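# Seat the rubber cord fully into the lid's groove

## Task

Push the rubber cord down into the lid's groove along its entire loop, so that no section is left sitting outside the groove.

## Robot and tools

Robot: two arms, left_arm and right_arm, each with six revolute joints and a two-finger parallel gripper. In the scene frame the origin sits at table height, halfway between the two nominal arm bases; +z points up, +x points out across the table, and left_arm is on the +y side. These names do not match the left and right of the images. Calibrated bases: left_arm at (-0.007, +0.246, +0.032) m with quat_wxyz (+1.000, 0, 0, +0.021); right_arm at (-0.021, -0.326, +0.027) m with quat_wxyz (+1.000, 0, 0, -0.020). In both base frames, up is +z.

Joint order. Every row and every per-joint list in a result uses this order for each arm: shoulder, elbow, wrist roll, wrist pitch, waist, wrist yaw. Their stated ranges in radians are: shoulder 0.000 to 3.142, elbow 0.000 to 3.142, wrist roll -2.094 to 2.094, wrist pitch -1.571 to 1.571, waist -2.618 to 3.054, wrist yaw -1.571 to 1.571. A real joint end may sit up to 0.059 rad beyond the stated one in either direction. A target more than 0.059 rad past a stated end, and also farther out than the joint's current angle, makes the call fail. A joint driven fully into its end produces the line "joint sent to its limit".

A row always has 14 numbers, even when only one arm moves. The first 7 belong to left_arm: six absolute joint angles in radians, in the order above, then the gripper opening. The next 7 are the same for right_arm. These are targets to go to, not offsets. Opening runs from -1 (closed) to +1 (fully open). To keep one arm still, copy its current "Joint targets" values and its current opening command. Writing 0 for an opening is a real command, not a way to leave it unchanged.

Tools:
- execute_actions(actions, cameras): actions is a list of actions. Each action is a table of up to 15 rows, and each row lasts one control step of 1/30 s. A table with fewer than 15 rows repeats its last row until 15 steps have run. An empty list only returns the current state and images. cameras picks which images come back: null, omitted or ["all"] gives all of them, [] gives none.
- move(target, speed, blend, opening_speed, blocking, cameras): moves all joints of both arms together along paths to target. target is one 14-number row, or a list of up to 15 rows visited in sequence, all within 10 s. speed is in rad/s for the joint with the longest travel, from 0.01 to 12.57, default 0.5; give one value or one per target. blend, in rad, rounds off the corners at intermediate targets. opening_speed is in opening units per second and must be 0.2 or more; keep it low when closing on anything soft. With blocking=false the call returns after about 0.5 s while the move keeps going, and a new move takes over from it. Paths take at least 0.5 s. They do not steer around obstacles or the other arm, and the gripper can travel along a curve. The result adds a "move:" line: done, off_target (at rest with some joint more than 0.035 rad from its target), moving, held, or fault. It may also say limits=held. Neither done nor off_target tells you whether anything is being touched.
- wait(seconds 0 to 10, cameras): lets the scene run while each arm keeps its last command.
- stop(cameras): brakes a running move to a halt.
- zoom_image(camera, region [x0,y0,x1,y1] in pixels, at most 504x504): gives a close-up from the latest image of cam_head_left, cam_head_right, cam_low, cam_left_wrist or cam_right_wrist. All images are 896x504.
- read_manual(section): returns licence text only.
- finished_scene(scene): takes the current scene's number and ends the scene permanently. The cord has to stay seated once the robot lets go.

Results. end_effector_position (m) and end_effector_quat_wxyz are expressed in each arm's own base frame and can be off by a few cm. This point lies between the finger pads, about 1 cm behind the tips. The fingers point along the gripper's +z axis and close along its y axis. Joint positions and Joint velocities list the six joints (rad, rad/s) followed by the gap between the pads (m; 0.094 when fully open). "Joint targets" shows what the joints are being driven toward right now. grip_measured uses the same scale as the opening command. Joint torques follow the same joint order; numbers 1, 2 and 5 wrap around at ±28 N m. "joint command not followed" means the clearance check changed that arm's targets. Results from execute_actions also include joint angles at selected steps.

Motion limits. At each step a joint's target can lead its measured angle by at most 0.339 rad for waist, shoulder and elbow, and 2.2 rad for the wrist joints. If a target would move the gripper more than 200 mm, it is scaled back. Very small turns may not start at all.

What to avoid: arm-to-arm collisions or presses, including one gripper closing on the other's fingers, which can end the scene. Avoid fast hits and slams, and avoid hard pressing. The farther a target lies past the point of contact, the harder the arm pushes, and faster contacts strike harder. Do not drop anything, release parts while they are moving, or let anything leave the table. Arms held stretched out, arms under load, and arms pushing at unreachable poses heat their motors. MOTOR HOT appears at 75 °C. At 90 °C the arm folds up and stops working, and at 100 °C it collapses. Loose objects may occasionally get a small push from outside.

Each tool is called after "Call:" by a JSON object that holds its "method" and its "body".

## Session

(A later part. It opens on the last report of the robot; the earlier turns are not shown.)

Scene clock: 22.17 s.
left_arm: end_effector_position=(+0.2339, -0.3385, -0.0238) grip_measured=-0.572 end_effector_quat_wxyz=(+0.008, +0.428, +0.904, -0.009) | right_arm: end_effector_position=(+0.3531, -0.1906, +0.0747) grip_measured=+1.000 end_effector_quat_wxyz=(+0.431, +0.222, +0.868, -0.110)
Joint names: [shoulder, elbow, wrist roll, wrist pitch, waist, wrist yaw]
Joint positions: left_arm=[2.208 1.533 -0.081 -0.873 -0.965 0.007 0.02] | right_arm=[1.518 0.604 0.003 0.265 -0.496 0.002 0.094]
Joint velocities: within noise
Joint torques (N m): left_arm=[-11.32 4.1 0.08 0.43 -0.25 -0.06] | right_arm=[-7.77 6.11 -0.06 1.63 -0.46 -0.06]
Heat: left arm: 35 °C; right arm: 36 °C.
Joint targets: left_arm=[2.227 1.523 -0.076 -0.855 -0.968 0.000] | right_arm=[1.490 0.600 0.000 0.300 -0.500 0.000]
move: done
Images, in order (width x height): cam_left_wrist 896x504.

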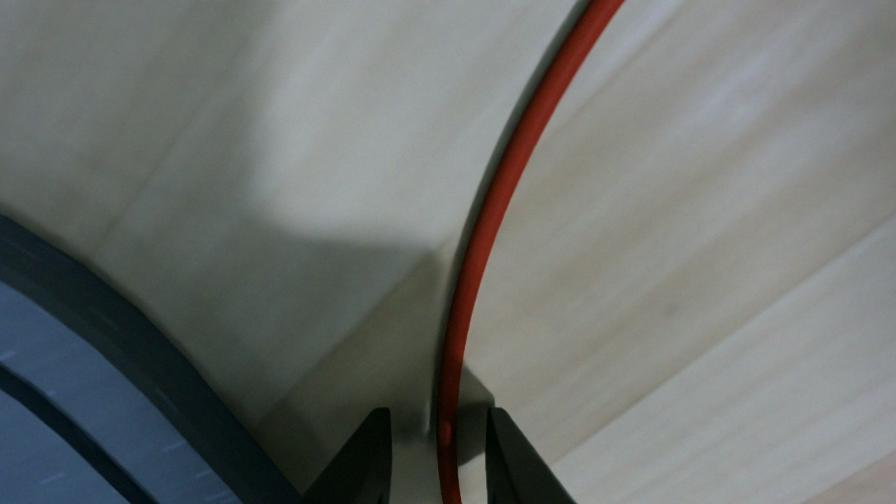

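Call:
{"method": "move", "body": {"target": [[2.2265,1.523,-0.076,-0.855,-0.968,0,-0.97,1.49,0.6,0,0.3,-0.5,0,1],[2.10,1.70,-0.076,-1.17,-0.968,0,-0.97,1.49,0.6,0,0.3,-0.5,0,1]], "speed": 0.2, "opening_speed": 0.5}}

Call:
{"method": "zoom_image", "body": {"camera": "cam_low", "region": [40, 220, 340, 370]}}

Scene clock: 25.80 s.
left_arm: end_effector_position=(+0.2222, -0.3216, +0.0298) grip_measured=-0.970 end_effector_quat_wxyz=(-0.035, +0.427, +0.903, +0.016) | right_arm: end_effector_position=(+0.3531, -0.1906, +0.0747) grip_measured=+1.000 end_effector_quat_wxyz=(+0.431, +0.222, +0.868, -0.110)
Joint names: [shoulder, elbow, wrist roll, wrist pitch, waist, wrist yaw]
Joint positions: left_arm=[2.154 1.668 -0.081 -1.161 -0.965 0.007 0.001] | right_arm=[1.518 0.604 0.003 0.265 -0.496 0.002 0.094]
Joint velocities: within noise
Joint torques (N m): left_arm=[-18.33 8.21 0.08 0.07 -0.27 -0.09] | right_arm=[-7.54 6.32 -0.03 1.63 -0.46 0.01]
Heat: left arm: 35 °C; right arm: 36 °C.
Joint targets: left_arm=[2.100 1.700 -0.076 -1.170 -0.968 0.000] | right_arm=[1.490 0.600 0.000 0.300 -0.500 0.000]
move: off_target (left_arm); left_arm: the shoulder is farthest, 0.054 rad from its target

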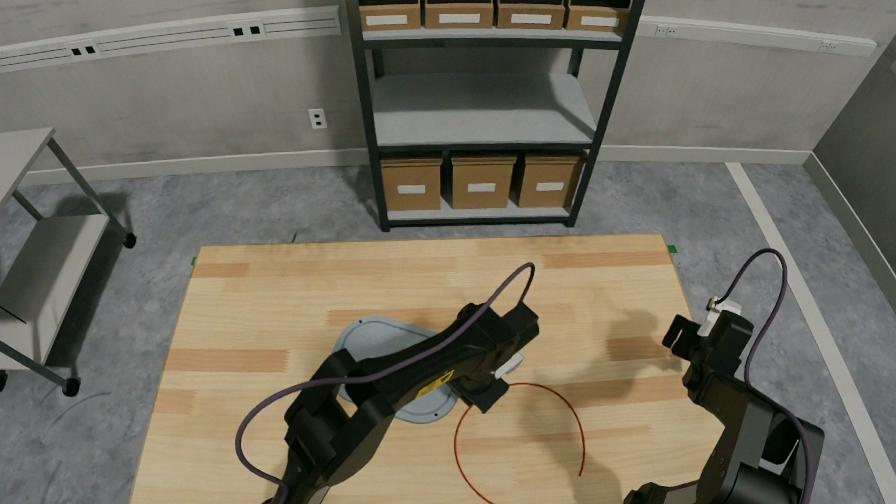

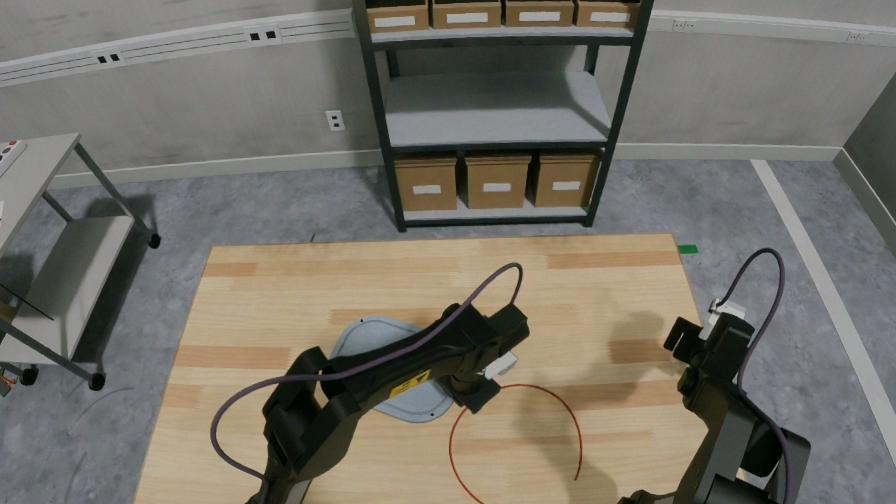

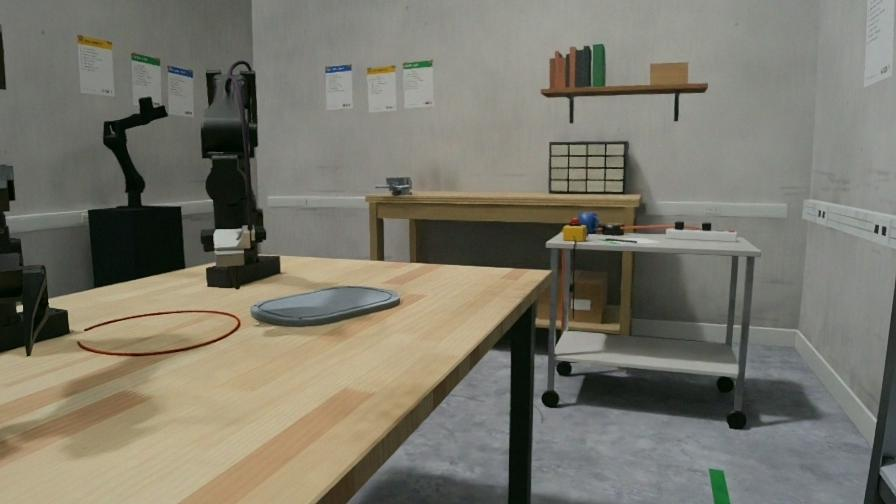

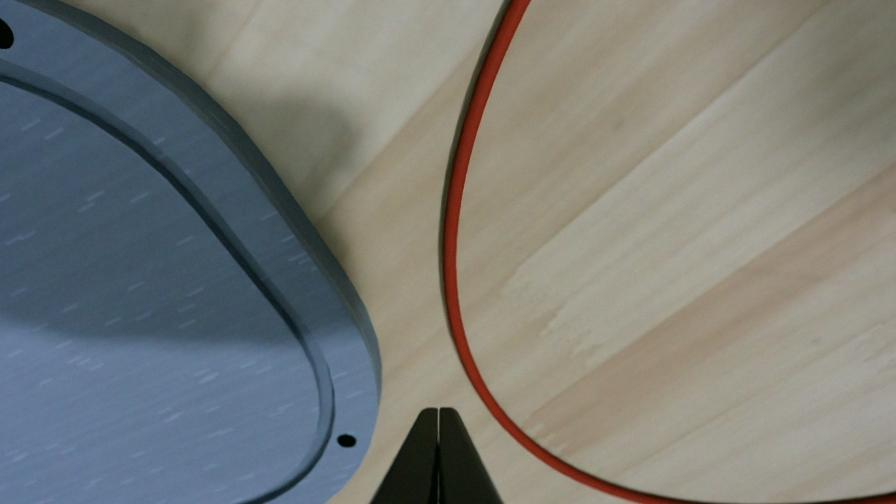

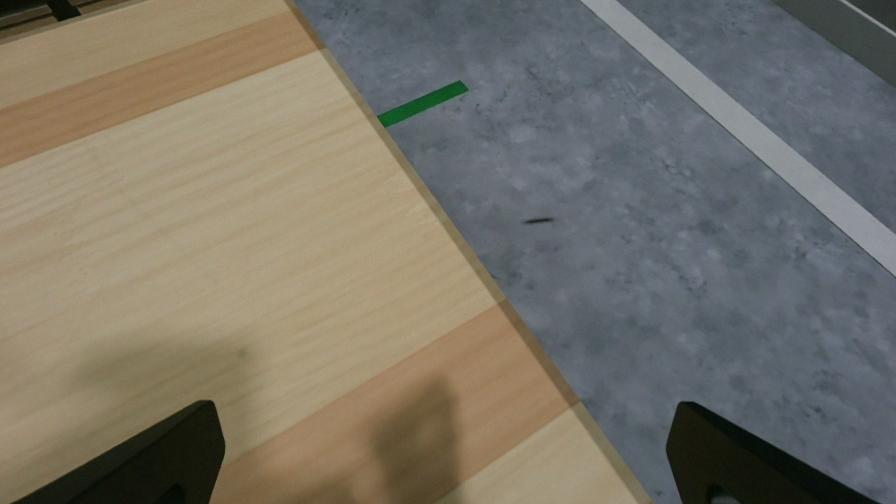

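Scaled by 1.680 from the camera's 896x504 image, which has a finer 1280x720 frame.

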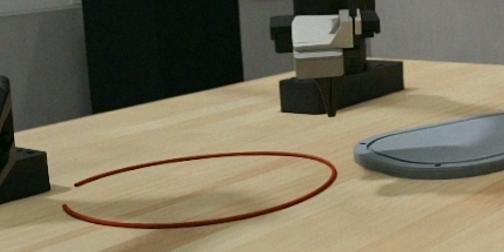

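Call:
{"method": "move", "body": {"target": [[2.12,1.66,-0.076,-1.12,-0.968,0,-0.65,1.49,0.6,0,0.3,-0.5,0,1],[2.219,1.533,-0.076,-0.872,-0.968,0,-0.65,1.49,0.6,0,0.3,-0.5,0,1]], "speed": 0.2, "cameras": ["cam_left_wrist"]}}

Call:
{"method": "zoom_image", "body": {"camera": "cam_left_wrist", "region": [300, 250, 620, 504]}}

Scene clock: 28.33 s.
left_arm: end_effector_position=(+0.2338, -0.3383, -0.0198) grip_measured=-0.653 end_effector_quat_wxyz=(+0.007, +0.428, +0.904, -0.008) | right_arm: end_effector_position=(+0.3532, -0.1906, +0.0748) grip_measured=+1.000 end_effector_quat_wxyz=(+0.431, +0.222, +0.868, -0.110)
Joint names: [shoulder, elbow, wrist roll, wrist pitch, waist, wrist yaw]
Joint positions: left_arm=[2.203 1.542 -0.081 -0.889 -0.965 0.007 0.016] | right_arm=[1.518 0.604 0.003 0.266 -0.496 0.002 0.094]
Joint velocities: within noise
Joint torques (N m): left_arm=[-11.79 4.27 0.04 0.47 -0.12 -0.1] | right_arm=[-7.57 6.12 -0.06 1.62 -0.14 -0.01]
Heat: left arm: 35 °C; right arm: 37 °C.
Joint targets: left_arm=[2.219 1.533 -0.076 -0.872 -0.968 0.000] | right_arm=[1.490 0.600 0.000 0.300 -0.500 0.000]
move: done
Images, in order (width x height): cam_left_wrist 896x504.

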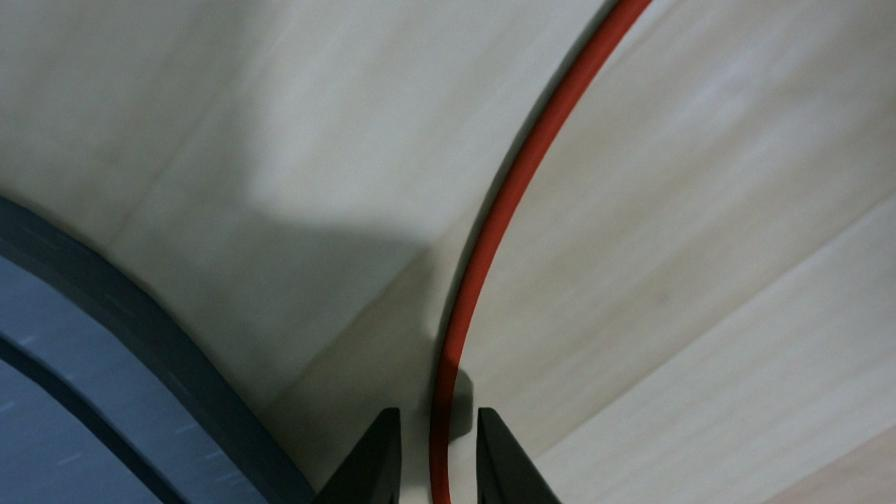

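Scaled by 1.575 from the camera's 896x504 image, which has a finer 1280x720 frame.

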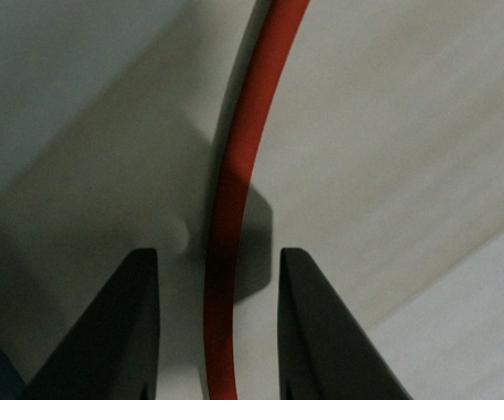

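Call:
{"method": "move", "body": {"target": [2.235,1.512,-0.076,-0.866,-0.968,0,-0.65,1.49,0.6,0,0.3,-0.5,0,1], "speed": 0.1, "cameras": ["cam_left_wrist","cam_low"]}}

Call:
{"method": "zoom_image", "body": {"camera": "cam_left_wrist", "region": [300, 250, 620, 504]}}

Call:
{"method": "zoom_image", "body": {"camera": "cam_low", "region": [200, 270, 280, 340]}}

Scene clock: 29.17 s.
left_arm: end_effector_position=(+0.2314, -0.3349, -0.0264) grip_measured=-0.653 end_effector_quat_wxyz=(+0.001, +0.428, +0.904, -0.005) | right_arm: end_effector_position=(+0.3532, -0.1906, +0.0748) grip_measured=+1.000 end_effector_quat_wxyz=(+0.431, +0.222, +0.868, -0.110)
Joint names: [shoulder, elbow, wrist roll, wrist pitch, waist, wrist yaw]
Joint positions: left_arm=[2.211 1.527 -0.081 -0.88 -0.965 0.007 0.016] | right_arm=[1.518 0.604 0.003 0.266 -0.496 0.002 0.094]
Joint velocities: within noise
Joint torques (N m): left_arm=[-10.99 3.58 0.04 0.43 -0.23 -0.03] | right_arm=[-7.49 6.16 -0.09 1.6 -0.38 0.02]
Heat: left arm: 35 °C; right arm: 37 °C.
Joint targets: left_arm=[2.235 1.512 -0.076 -0.866 -0.968 0.000] | right_arm=[1.490 0.600 0.000 0.300 -0.500 0.000]
move: done
Images, in order (width x height): cam_low 896x504, cam_left_wrist 896x504.

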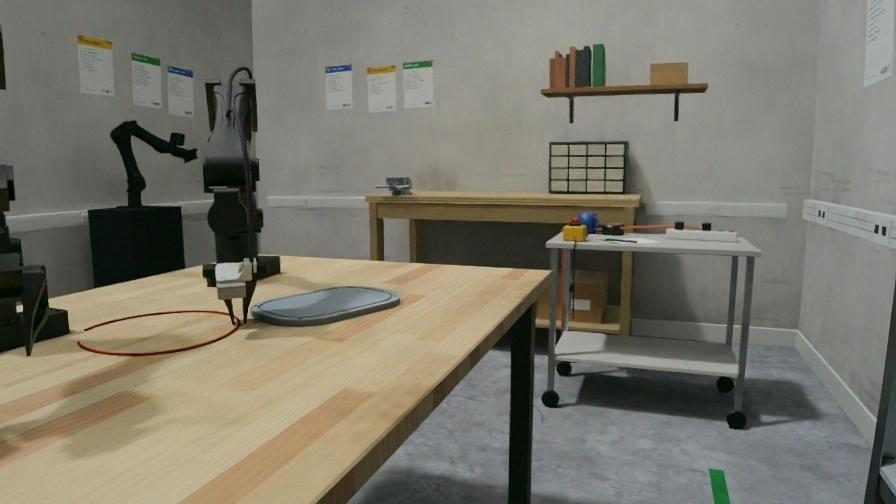

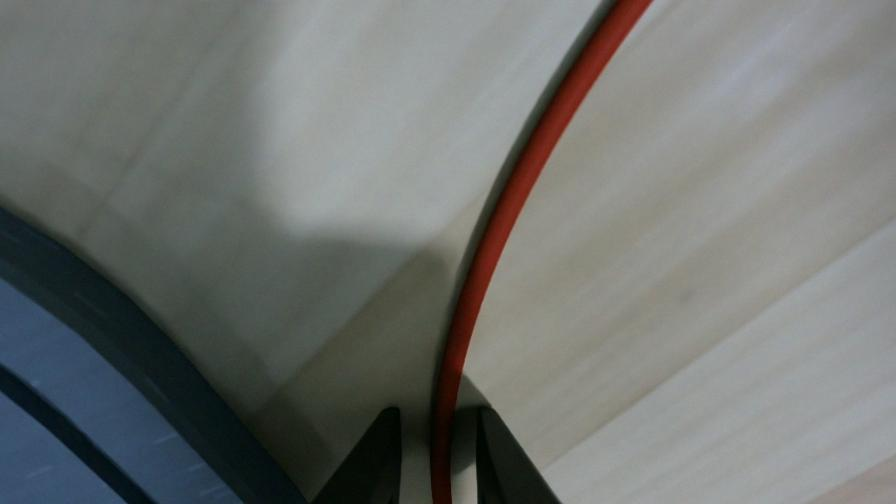

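Scaled by 1.575 from the camera's 896x504 image, which has a finer 1280x720 frame.

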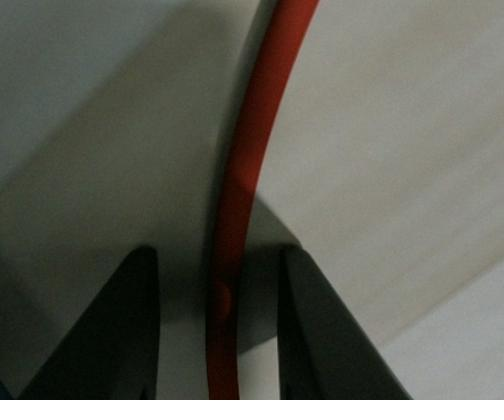

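Scaled by 6.300 from the camera's 896x504 image, which has a finer 1280x720 frame.

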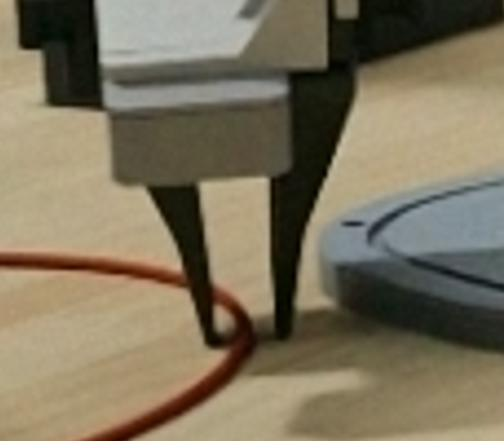

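Call:
{"method": "move", "body": {"target": [2.241,1.505,-0.076,-0.858,-0.968,0,-0.65,1.49,0.6,0,0.3,-0.5,0,1], "speed": 0.08, "cameras": ["cam_left_wrist"]}}

Call:
{"method": "zoom_image", "body": {"camera": "cam_left_wrist", "region": [300, 250, 620, 504]}}

Scene clock: 31.17 s.
left_arm: end_effector_position=(+0.2313, -0.3347, -0.0269) grip_measured=-0.653 end_effector_quat_wxyz=(+0.001, +0.428, +0.904, -0.005) | right_arm: end_effector_position=(+0.3532, -0.1906, +0.0748) grip_measured=+1.000 end_effector_quat_wxyz=(+0.431, +0.222, +0.868, -0.110)
Joint names: [shoulder, elbow, wrist roll, wrist pitch, waist, wrist yaw]
Joint positions: left_arm=[2.211 1.525 -0.081 -0.878 -0.965 0.007 0.016] | right_arm=[1.518 0.604 0.003 0.266 -0.496 0.002 0.094]
Joint velocities: within noise
Joint torques (N m): left_arm=[-10.36 3.23 0.02 0.38 -0.49 -0.11] | right_arm=[-7.82 6.23 -0.04 1.63 -0.35 -0.03]
Heat: left arm: 35 °C; right arm: 37 °C.
Joint targets: left_arm=[2.241 1.505 -0.076 -0.858 -0.968 0.000] | right_arm=[1.490 0.600 0.000 0.300 -0.500 0.000]
move: done
Images, in order (width x height): cam_left_wrist 896x504.

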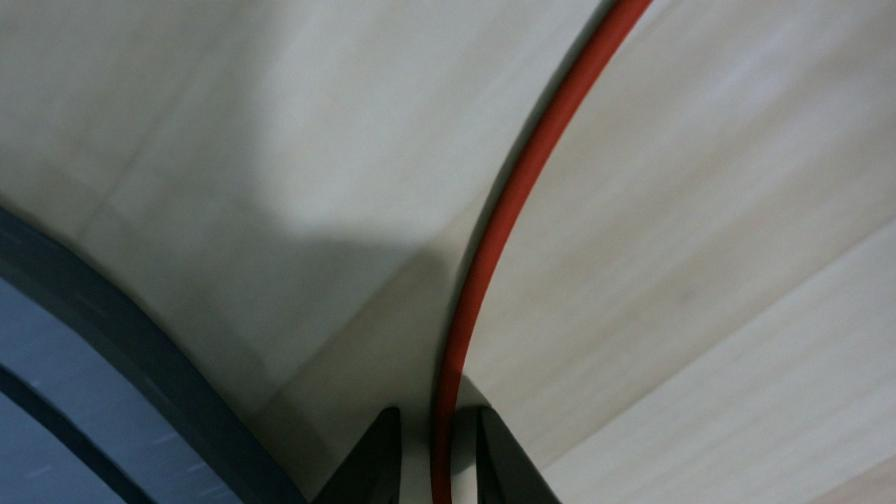

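Scaled by 1.575 from the camera's 896x504 image, which has a finer 1280x720 frame.

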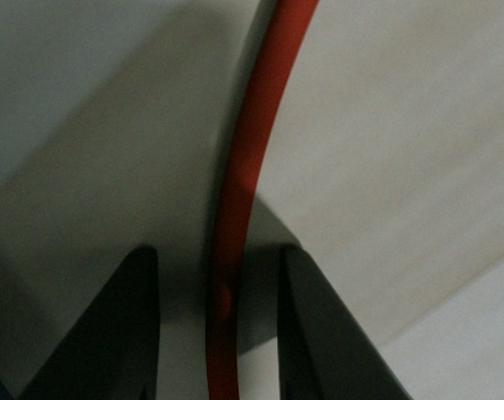

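Call:
{"method": "move", "body": {"target": [[2.233,1.514,-0.076,-0.868,-0.968,0,-0.96,1.49,0.6,0,0.3,-0.5,0,1],[2.20,1.55,-0.076,-0.93,-0.968,0,-0.96,1.49,0.6,0,0.3,-0.5,0,1],[2.1,1.70,-0.076,-1.18,-0.968,0,-0.96,1.49,0.6,0,0.3,-0.5,0,1]], "speed": 0.2, "opening_speed": 0.4}}

Call:
{"method": "zoom_image", "body": {"camera": "cam_low", "region": [40, 220, 340, 370]}}

Scene clock: 34.70 s.
left_arm: end_effector_position=(+0.2200, -0.3201, +0.0297) grip_measured=-0.958 end_effector_quat_wxyz=(-0.040, +0.428, +0.903, +0.018) | right_arm: end_effector_position=(+0.3532, -0.1906, +0.0748) grip_measured=+1.000 end_effector_quat_wxyz=(+0.431, +0.222, +0.868, -0.110)
Joint names: [shoulder, elbow, wrist roll, wrist pitch, waist, wrist yaw]
Joint positions: left_arm=[2.155 1.668 -0.081 -1.171 -0.967 0.009 0.002] | right_arm=[1.518 0.604 0.003 0.266 -0.496 0.002 0.094]
Joint velocities: within noise
Joint torques (N m): left_arm=[-18.3 7.98 0.01 0 0.05 -0.07] | right_arm=[-7.5 6.27 -0.05 1.66 -0.46 -0.04]
Heat: left arm: 36 °C; right arm: 37 °C.
Joint targets: left_arm=[2.100 1.700 -0.076 -1.180 -0.968 0.000] | right_arm=[1.490 0.600 0.000 0.300 -0.500 0.000]
move: off_target (left_arm); left_arm: the shoulder is farthest, 0.055 rad from its target

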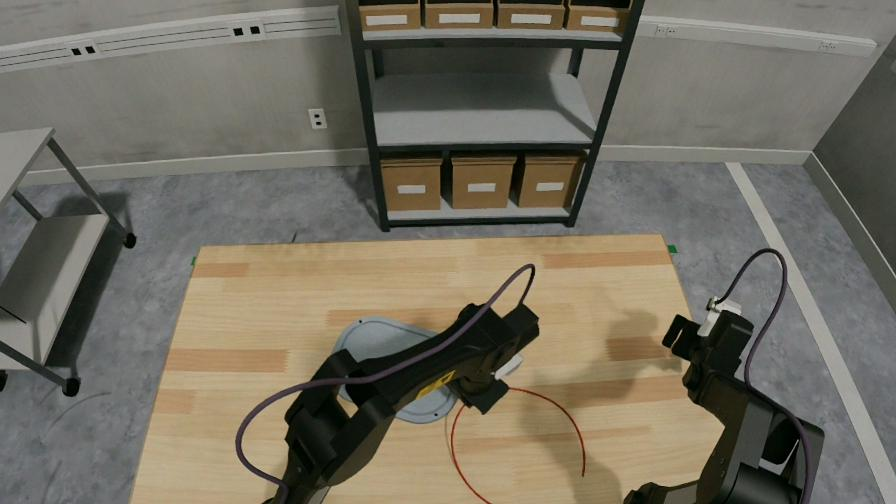

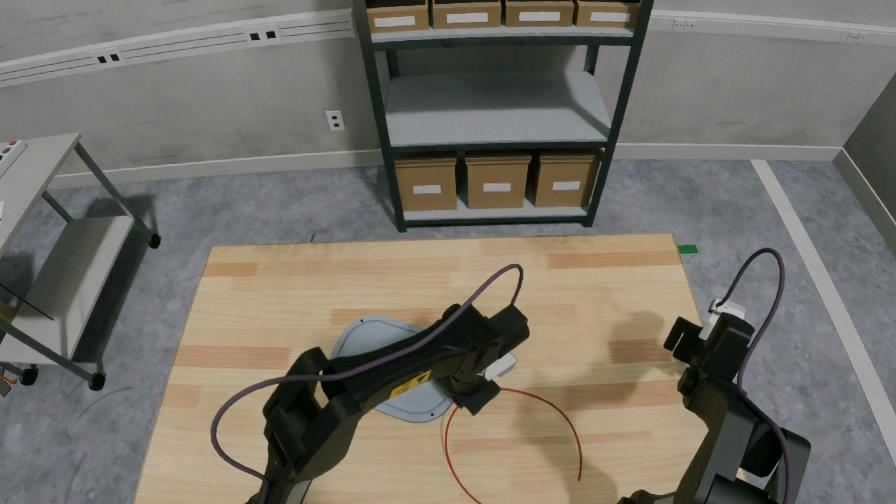

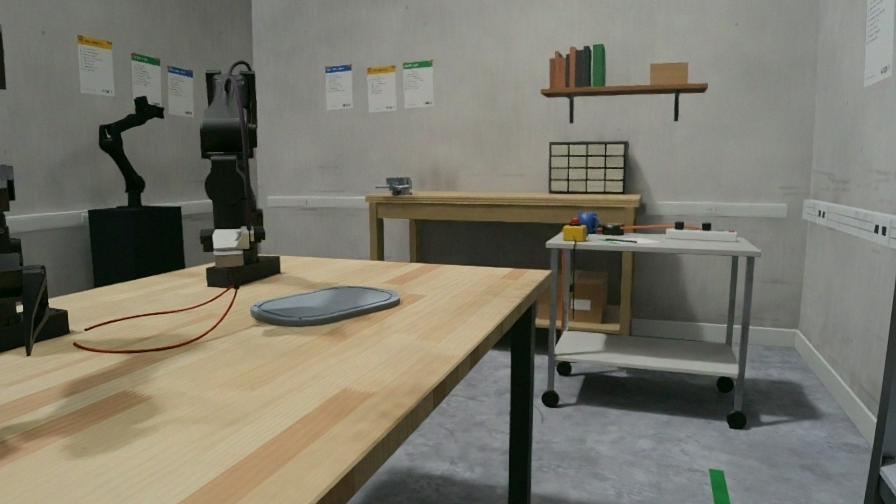

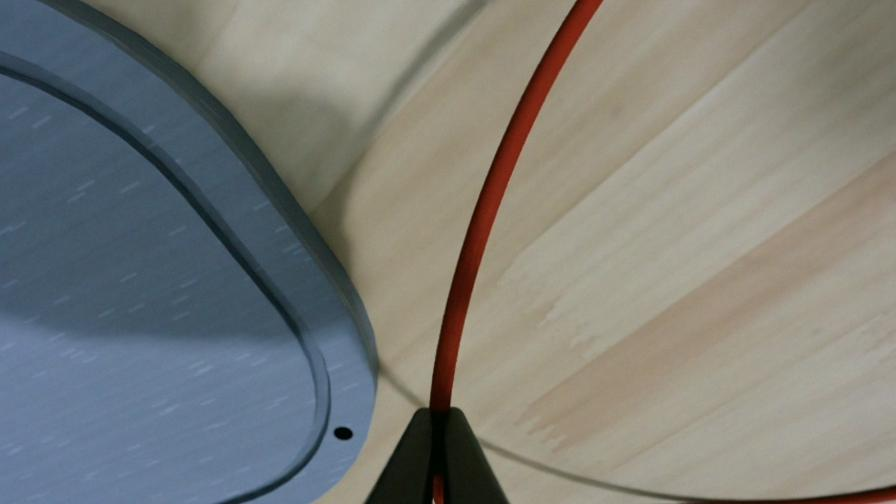

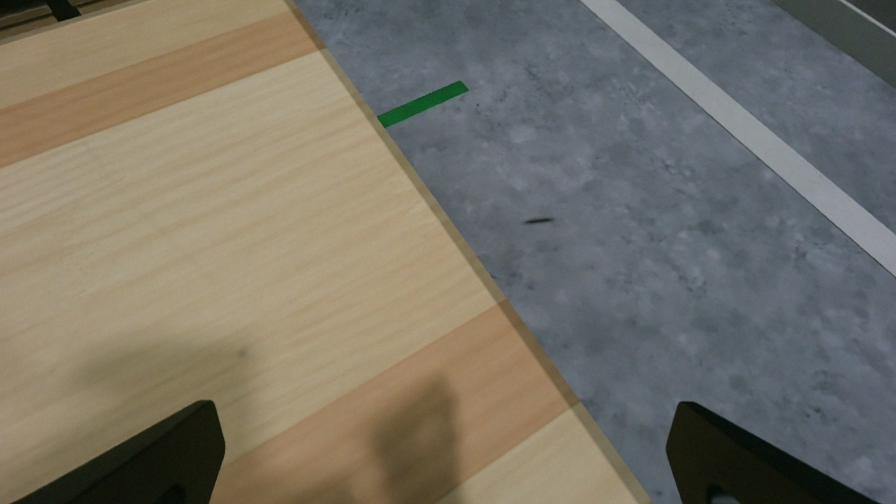

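Scaled by 1.680 from the camera's 896x504 image, which has a finer 1280x720 frame.

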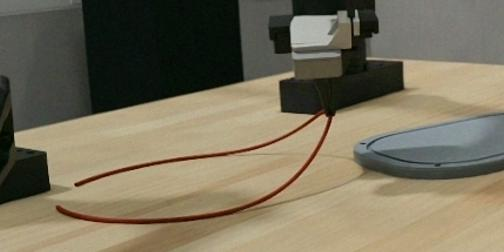

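Call:
{"method": "move", "body": {"target": [[1.97,1.64,-0.076,-1.2,-0.968,0,-0.96,1.49,0.6,0,0.3,-0.5,0,1],[1.95,1.6,0.227,-1.168,-0.224,0,-0.96,1.49,0.6,0,0.3,-0.5,0,1]], "speed": 0.3, "blend": 0.03}}

Call:
{"method": "zoom_image", "body": {"camera": "cam_head_left", "region": [280, 280, 560, 504]}}

Scene clock: 38.53 s.
left_arm: end_effector_position=(+0.3695, -0.0826, +0.0708) grip_measured=-0.958 end_effector_quat_wxyz=(-0.003, +0.218, +0.976, -0.002) | right_arm: end_effector_position=(+0.3532, -0.1906, +0.0748) grip_measured=+1.000 end_effector_quat_wxyz=(+0.431, +0.222, +0.868, -0.110)
Joint names: [shoulder, elbow, wrist roll, wrist pitch, waist, wrist yaw]
Joint positions: left_arm=[2.005 1.61 0.219 -1.182 -0.221 0.003 0.002] | right_arm=[1.518 0.604 0.003 0.266 -0.496 0.002 0.094]
Joint velocities: within noise
Joint torques (N m): left_arm=[-17.22 4.3 0.02 0.37 0.03 -0.05] | right_arm=[-7.68 6.3 -0.05 1.64 -0.32 0.01]
Heat: left arm: 38 °C; right arm: 37 °C.
Joint targets: left_arm=[1.950 1.600 0.227 -1.168 -0.224 0.000] | right_arm=[1.490 0.600 0.000 0.300 -0.500 0.000]
move: off_target (left_arm); left_arm: the shoulder is farthest, 0.055 rad from its target

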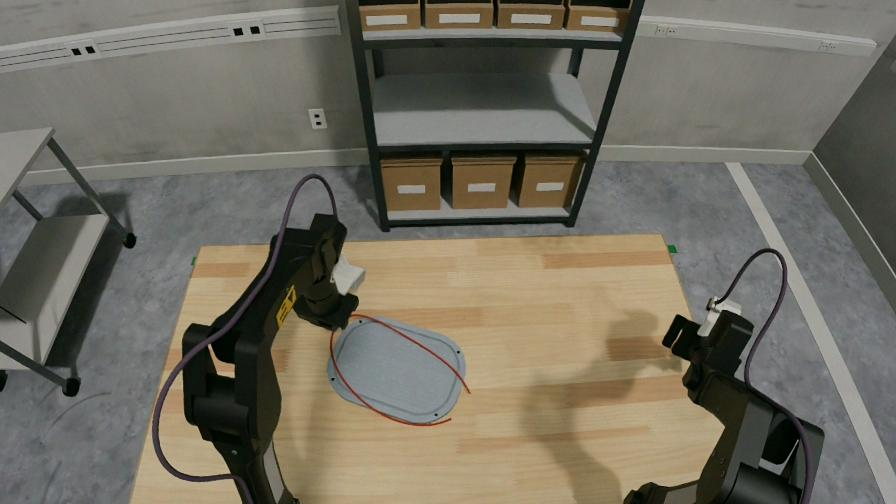

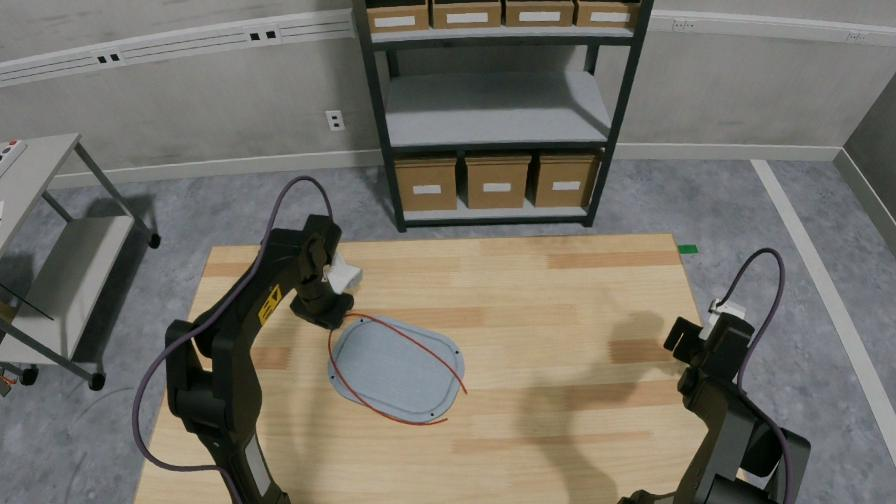

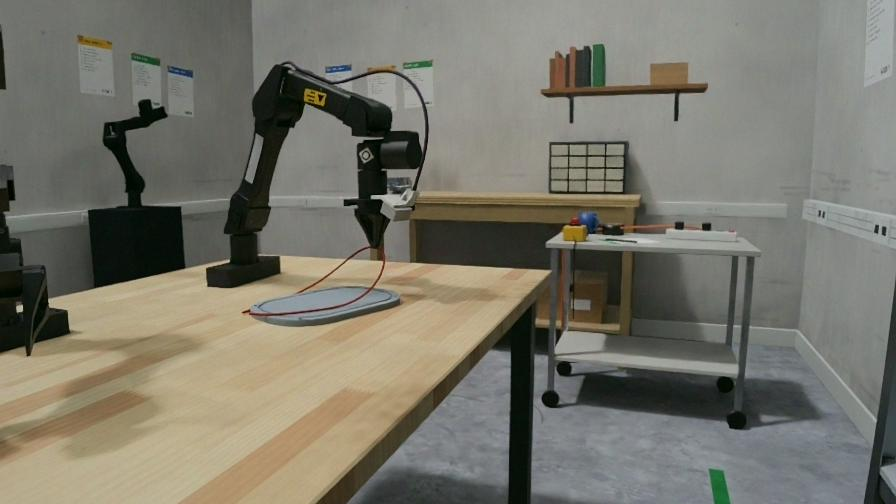

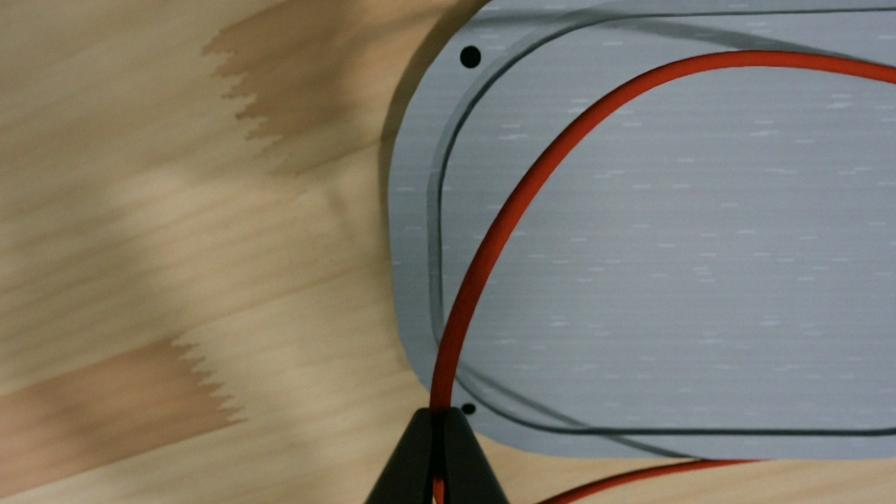

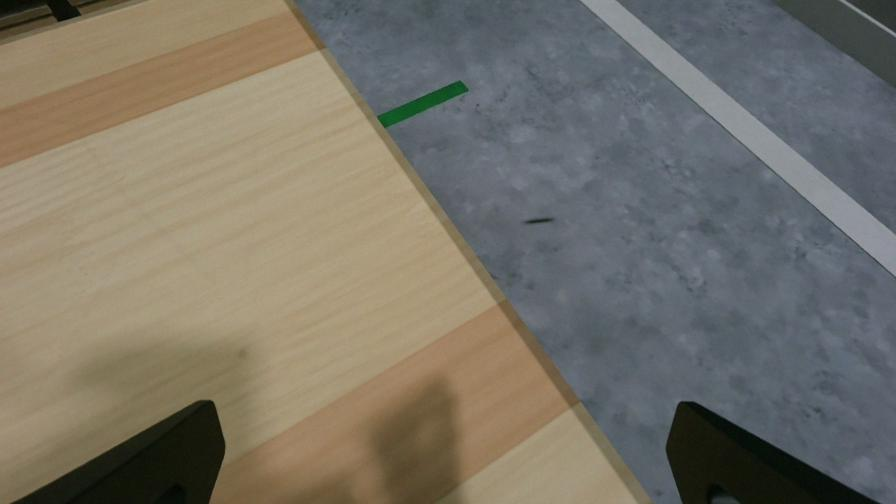

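Scaled by 1.800 from the camera's 896x504 image, which has a finer 1280x720 frame.

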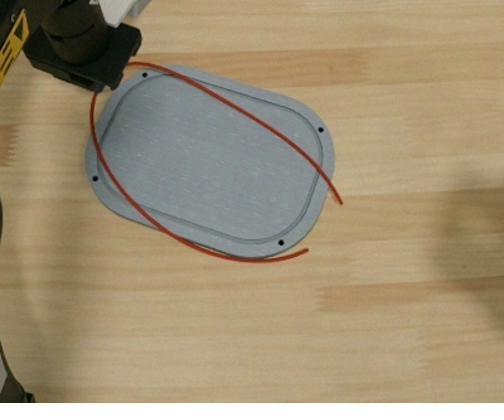

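Call:
{"method": "move", "body": {"target": [[2.05,1.436,0.237,-0.966,-0.213,0,-0.96,1.49,0.6,0,0.3,-0.5,0,1],[2.095,1.376,0.237,-0.862,-0.213,0,-0.96,1.49,0.6,0,0.3,-0.5,0,1]], "speed": 0.15, "blend": 0.02}}

Call:
{"method": "zoom_image", "body": {"camera": "cam_left_wrist", "region": [300, 200, 620, 504]}}

Call:
{"method": "zoom_image", "body": {"camera": "cam_low", "region": [230, 220, 430, 340]}}

Scene clock: 41.67 s.
left_arm: end_effector_position=(+0.3654, -0.0803, -0.0101) grip_measured=-0.958 end_effector_quat_wxyz=(-0.002, +0.222, +0.975, -0.002) | right_arm: end_effector_position=(+0.3532, -0.1906, +0.0748) grip_measured=+1.000 end_effector_quat_wxyz=(+0.431, +0.222, +0.868, -0.110)
Joint names: [shoulder, elbow, wrist roll, wrist pitch, waist, wrist yaw]
Joint positions: left_arm=[2.08 1.385 0.23 -0.88 -0.217 0.003 0.002] | right_arm=[1.518 0.604 0.003 0.266 -0.496 0.002 0.094]
Joint velocities: within noise
Joint torques (N m): left_arm=[-10.78 4.33 0.03 0.41 0.25 -0.03] | right_arm=[-7.64 6.27 -0.07 1.63 -0.44 -0.01]
Heat: left arm: 38 °C; right arm: 37 °C.
Joint targets: left_arm=[2.095 1.376 0.237 -0.862 -0.213 0.000] | right_arm=[1.490 0.600 0.000 0.300 -0.500 0.000]
move: done

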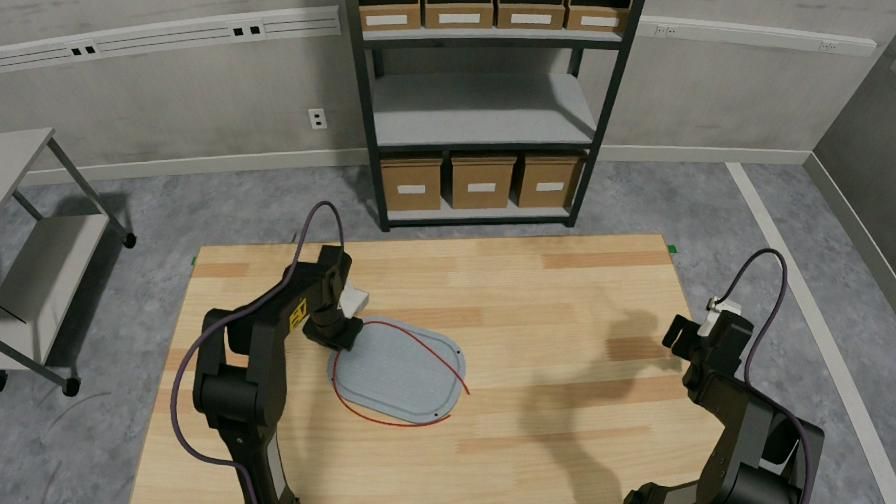

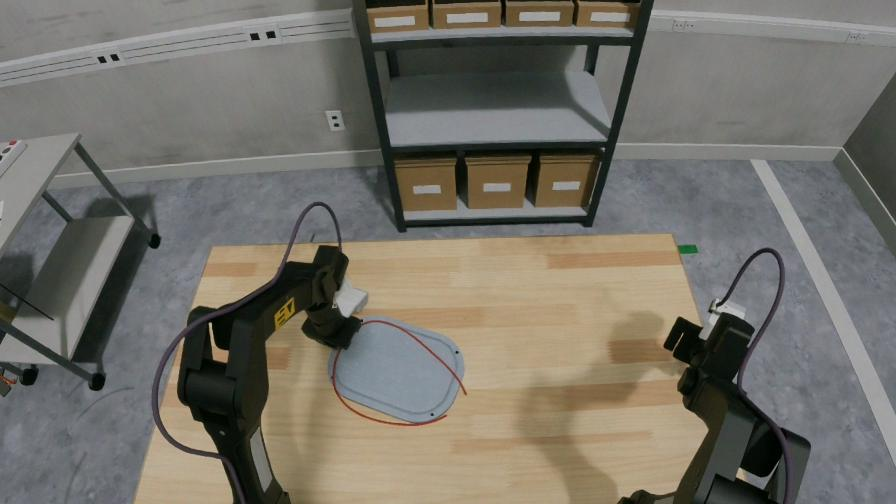

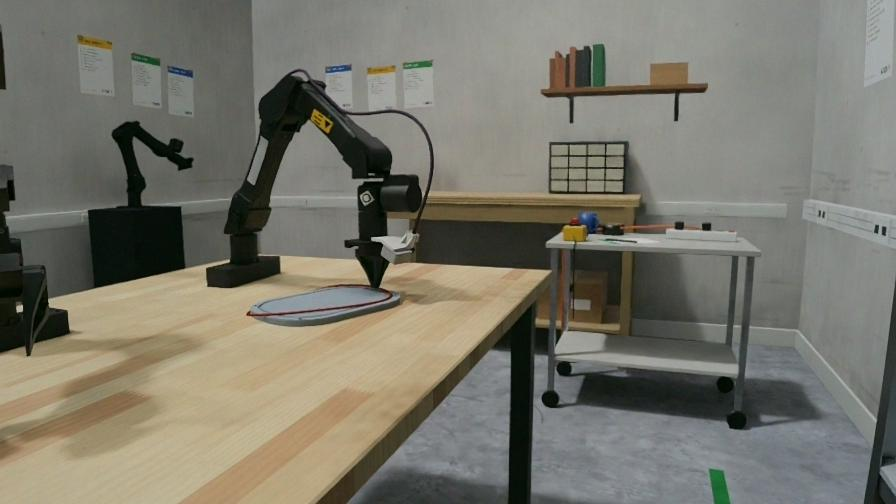

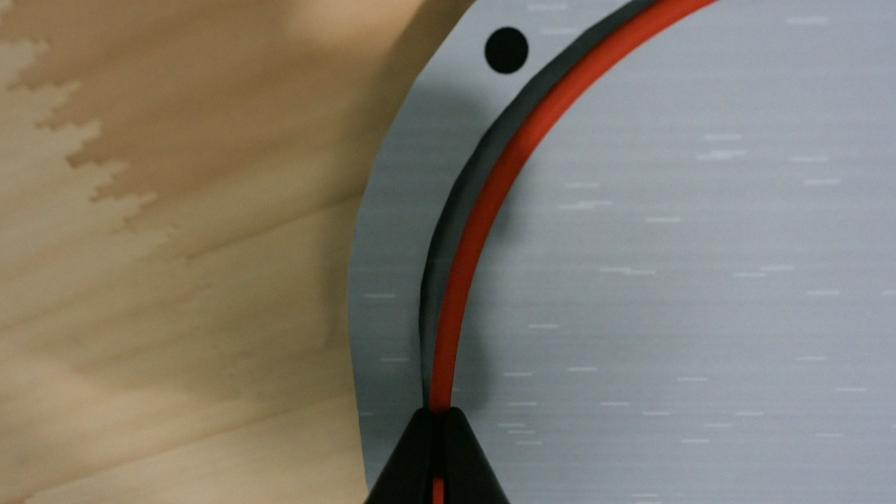

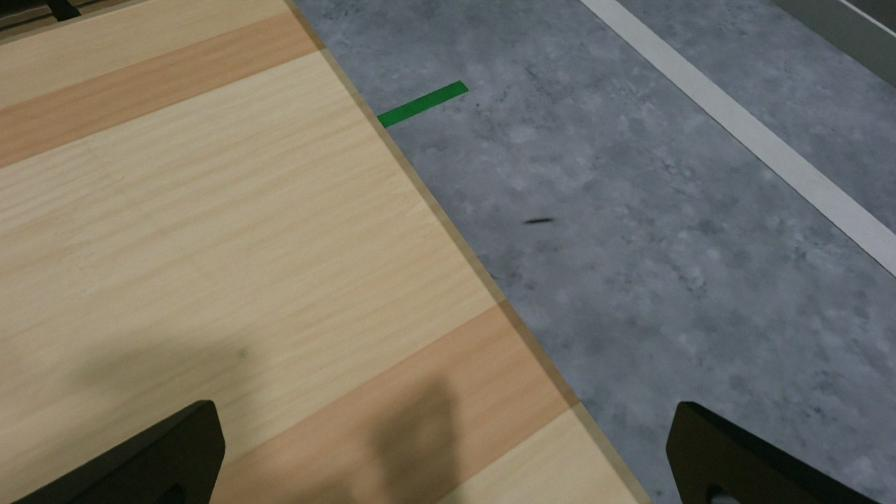

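Scaled by 1.575 from the camera's 896x504 image, which has a finer 1280x720 frame.

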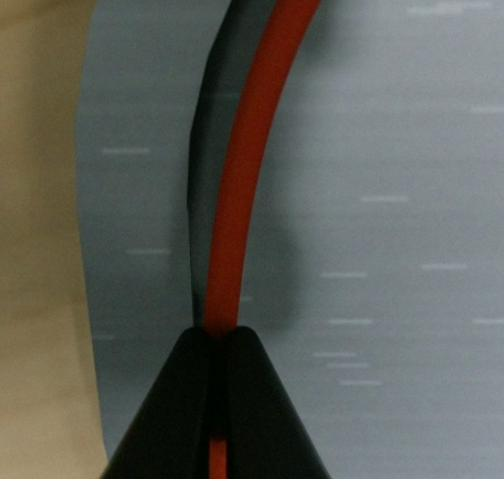

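Scaled by 2.520 from the camera's 896x504 image, which has a finer 1280x720 frame.

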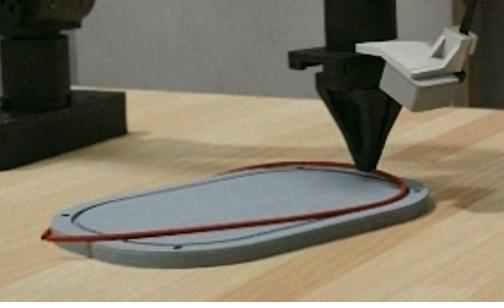

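Call:
{"method": "move", "body": {"target": [[2.095,1.376,0.245,-0.862,-0.203,0,-0.96,1.49,0.6,0,0.3,-0.5,0,1],[2.100,1.369,0.245,-0.85,-0.203,0,-0.96,1.49,0.6,0,0.3,-0.5,0,1]], "speed": 0.1, "cameras": ["cam_left_wrist"]}}

Call:
{"method": "zoom_image", "body": {"camera": "cam_left_wrist", "region": [300, 200, 620, 504]}}

Scene clock: 42.70 s.
left_arm: end_effector_position=(+0.3672, -0.0767, -0.0115) grip_measured=-0.958 end_effector_quat_wxyz=(+0.001, +0.220, +0.975, -0.002) | right_arm: end_effector_position=(+0.3532, -0.1906, +0.0748) grip_measured=+1.000 end_effector_quat_wxyz=(+0.431, +0.222, +0.868, -0.110)
Joint names: [shoulder, elbow, wrist roll, wrist pitch, waist, wrist yaw]
Joint positions: left_arm=[2.08 1.379 0.238 -0.867 -0.207 0.003 0.002] | right_arm=[1.518 0.604 0.003 0.266 -0.496 0.002 0.094]
Joint velocities: within noise
Joint torques (N m): left_arm=[-9.89 4.08 0.04 0.4 0.34 -0.07] | right_arm=[-7.57 6.19 -0.02 1.62 -0.34 -0.09]
Heat: left arm: 38 °C; right arm: 37 °C.
Joint targets: left_arm=[2.100 1.369 0.245 -0.850 -0.203 0.000] | right_arm=[1.490 0.600 0.000 0.300 -0.500 0.000]
move: done
Images, in order (width x height): cam_left_wrist 896x504.

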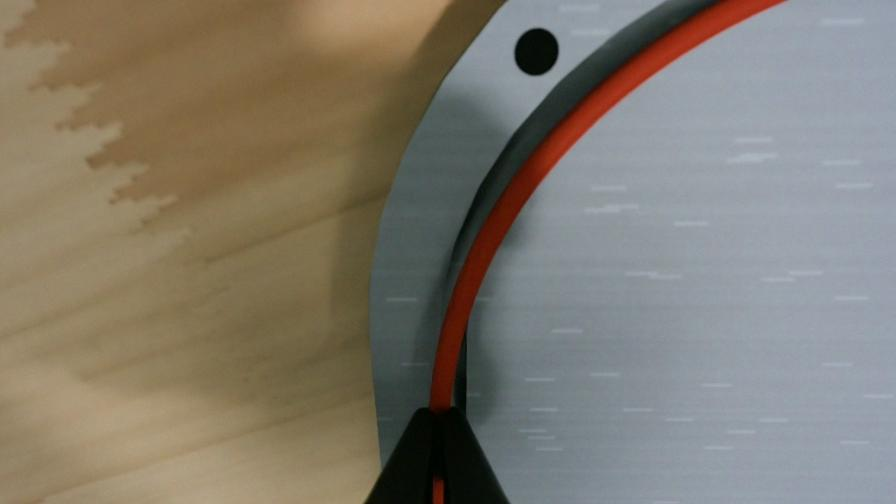

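Scaled by 1.575 from the camera's 896x504 image, which has a finer 1280x720 frame.

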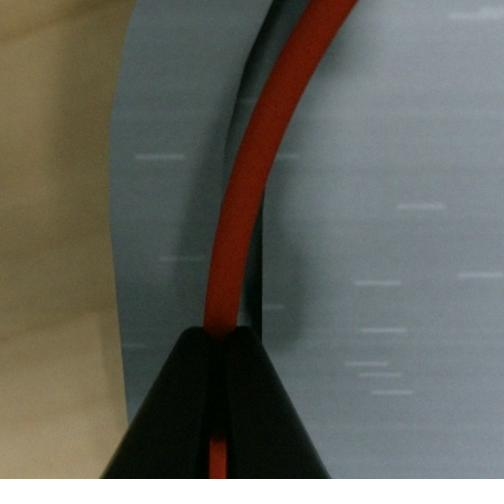

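Call:
{"method": "move", "body": {"target": [[2.10,1.369,0.239,-0.85,-0.217,0,-0.96,1.49,0.6,0,0.3,-0.5,0,1],[2.103,1.365,0.239,-0.843,-0.217,0,-0.96,1.49,0.6,0,0.3,-0.5,0,1]], "speed": 0.1, "cameras": ["cam_left_wrist"]}}

Call:
{"method": "zoom_image", "body": {"camera": "cam_left_wrist", "region": [300, 200, 620, 504]}}

Scene clock: 43.70 s.
left_arm: end_effector_position=(+0.3675, -0.0790, -0.0136) grip_measured=-0.958 end_effector_quat_wxyz=(+0.002, +0.223, +0.975, -0.002) | right_arm: end_effector_position=(+0.3532, -0.1906, +0.0748) grip_measured=+1.000 end_effector_quat_wxyz=(+0.431, +0.222, +0.868, -0.110)
Joint names: [shoulder, elbow, wrist roll, wrist pitch, waist, wrist yaw]
Joint positions: left_arm=[2.086 1.379 0.238 -0.861 -0.213 0.003 0.002] | right_arm=[1.518 0.604 0.003 0.266 -0.496 0.002 0.094]
Joint velocities: within noise
Joint torques (N m): left_arm=[-10.56 3.89 -0.01 0.43 -0.42 -0.04] | right_arm=[-7.5 6.34 -0.09 1.61 -0.31 -0.05]
Heat: left arm: 38 °C; right arm: 37 °C.
Joint targets: left_arm=[2.103 1.365 0.239 -0.843 -0.217 0.000] | right_arm=[1.490 0.600 0.000 0.300 -0.500 0.000]
move: done
Images, in order (width x height): cam_left_wrist 896x504.

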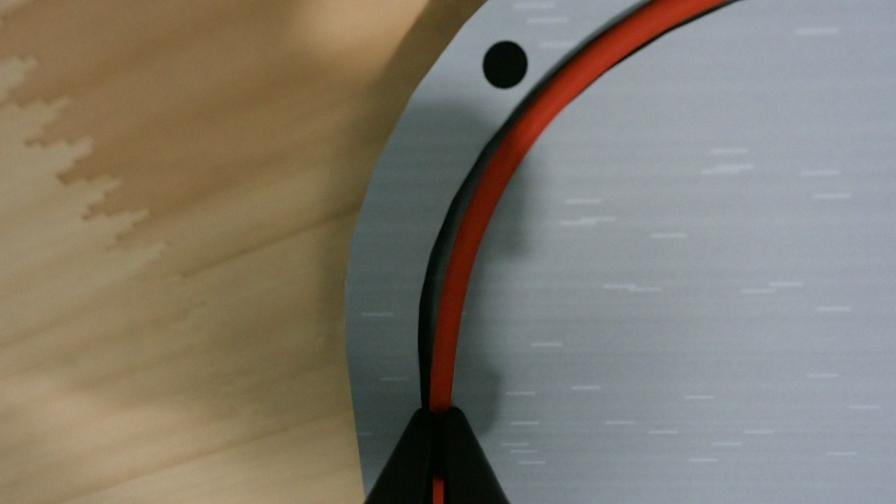

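Scaled by 1.575 from the camera's 896x504 image, which has a finer 1280x720 frame.

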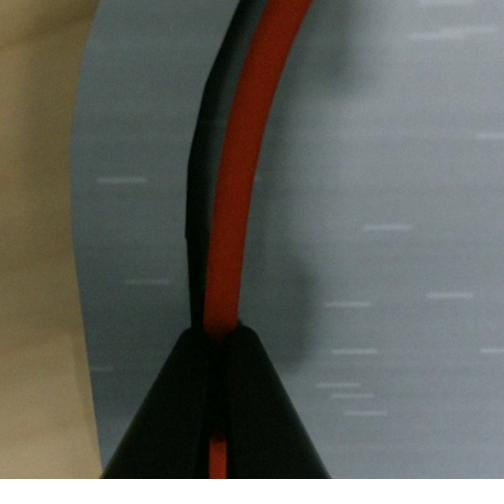

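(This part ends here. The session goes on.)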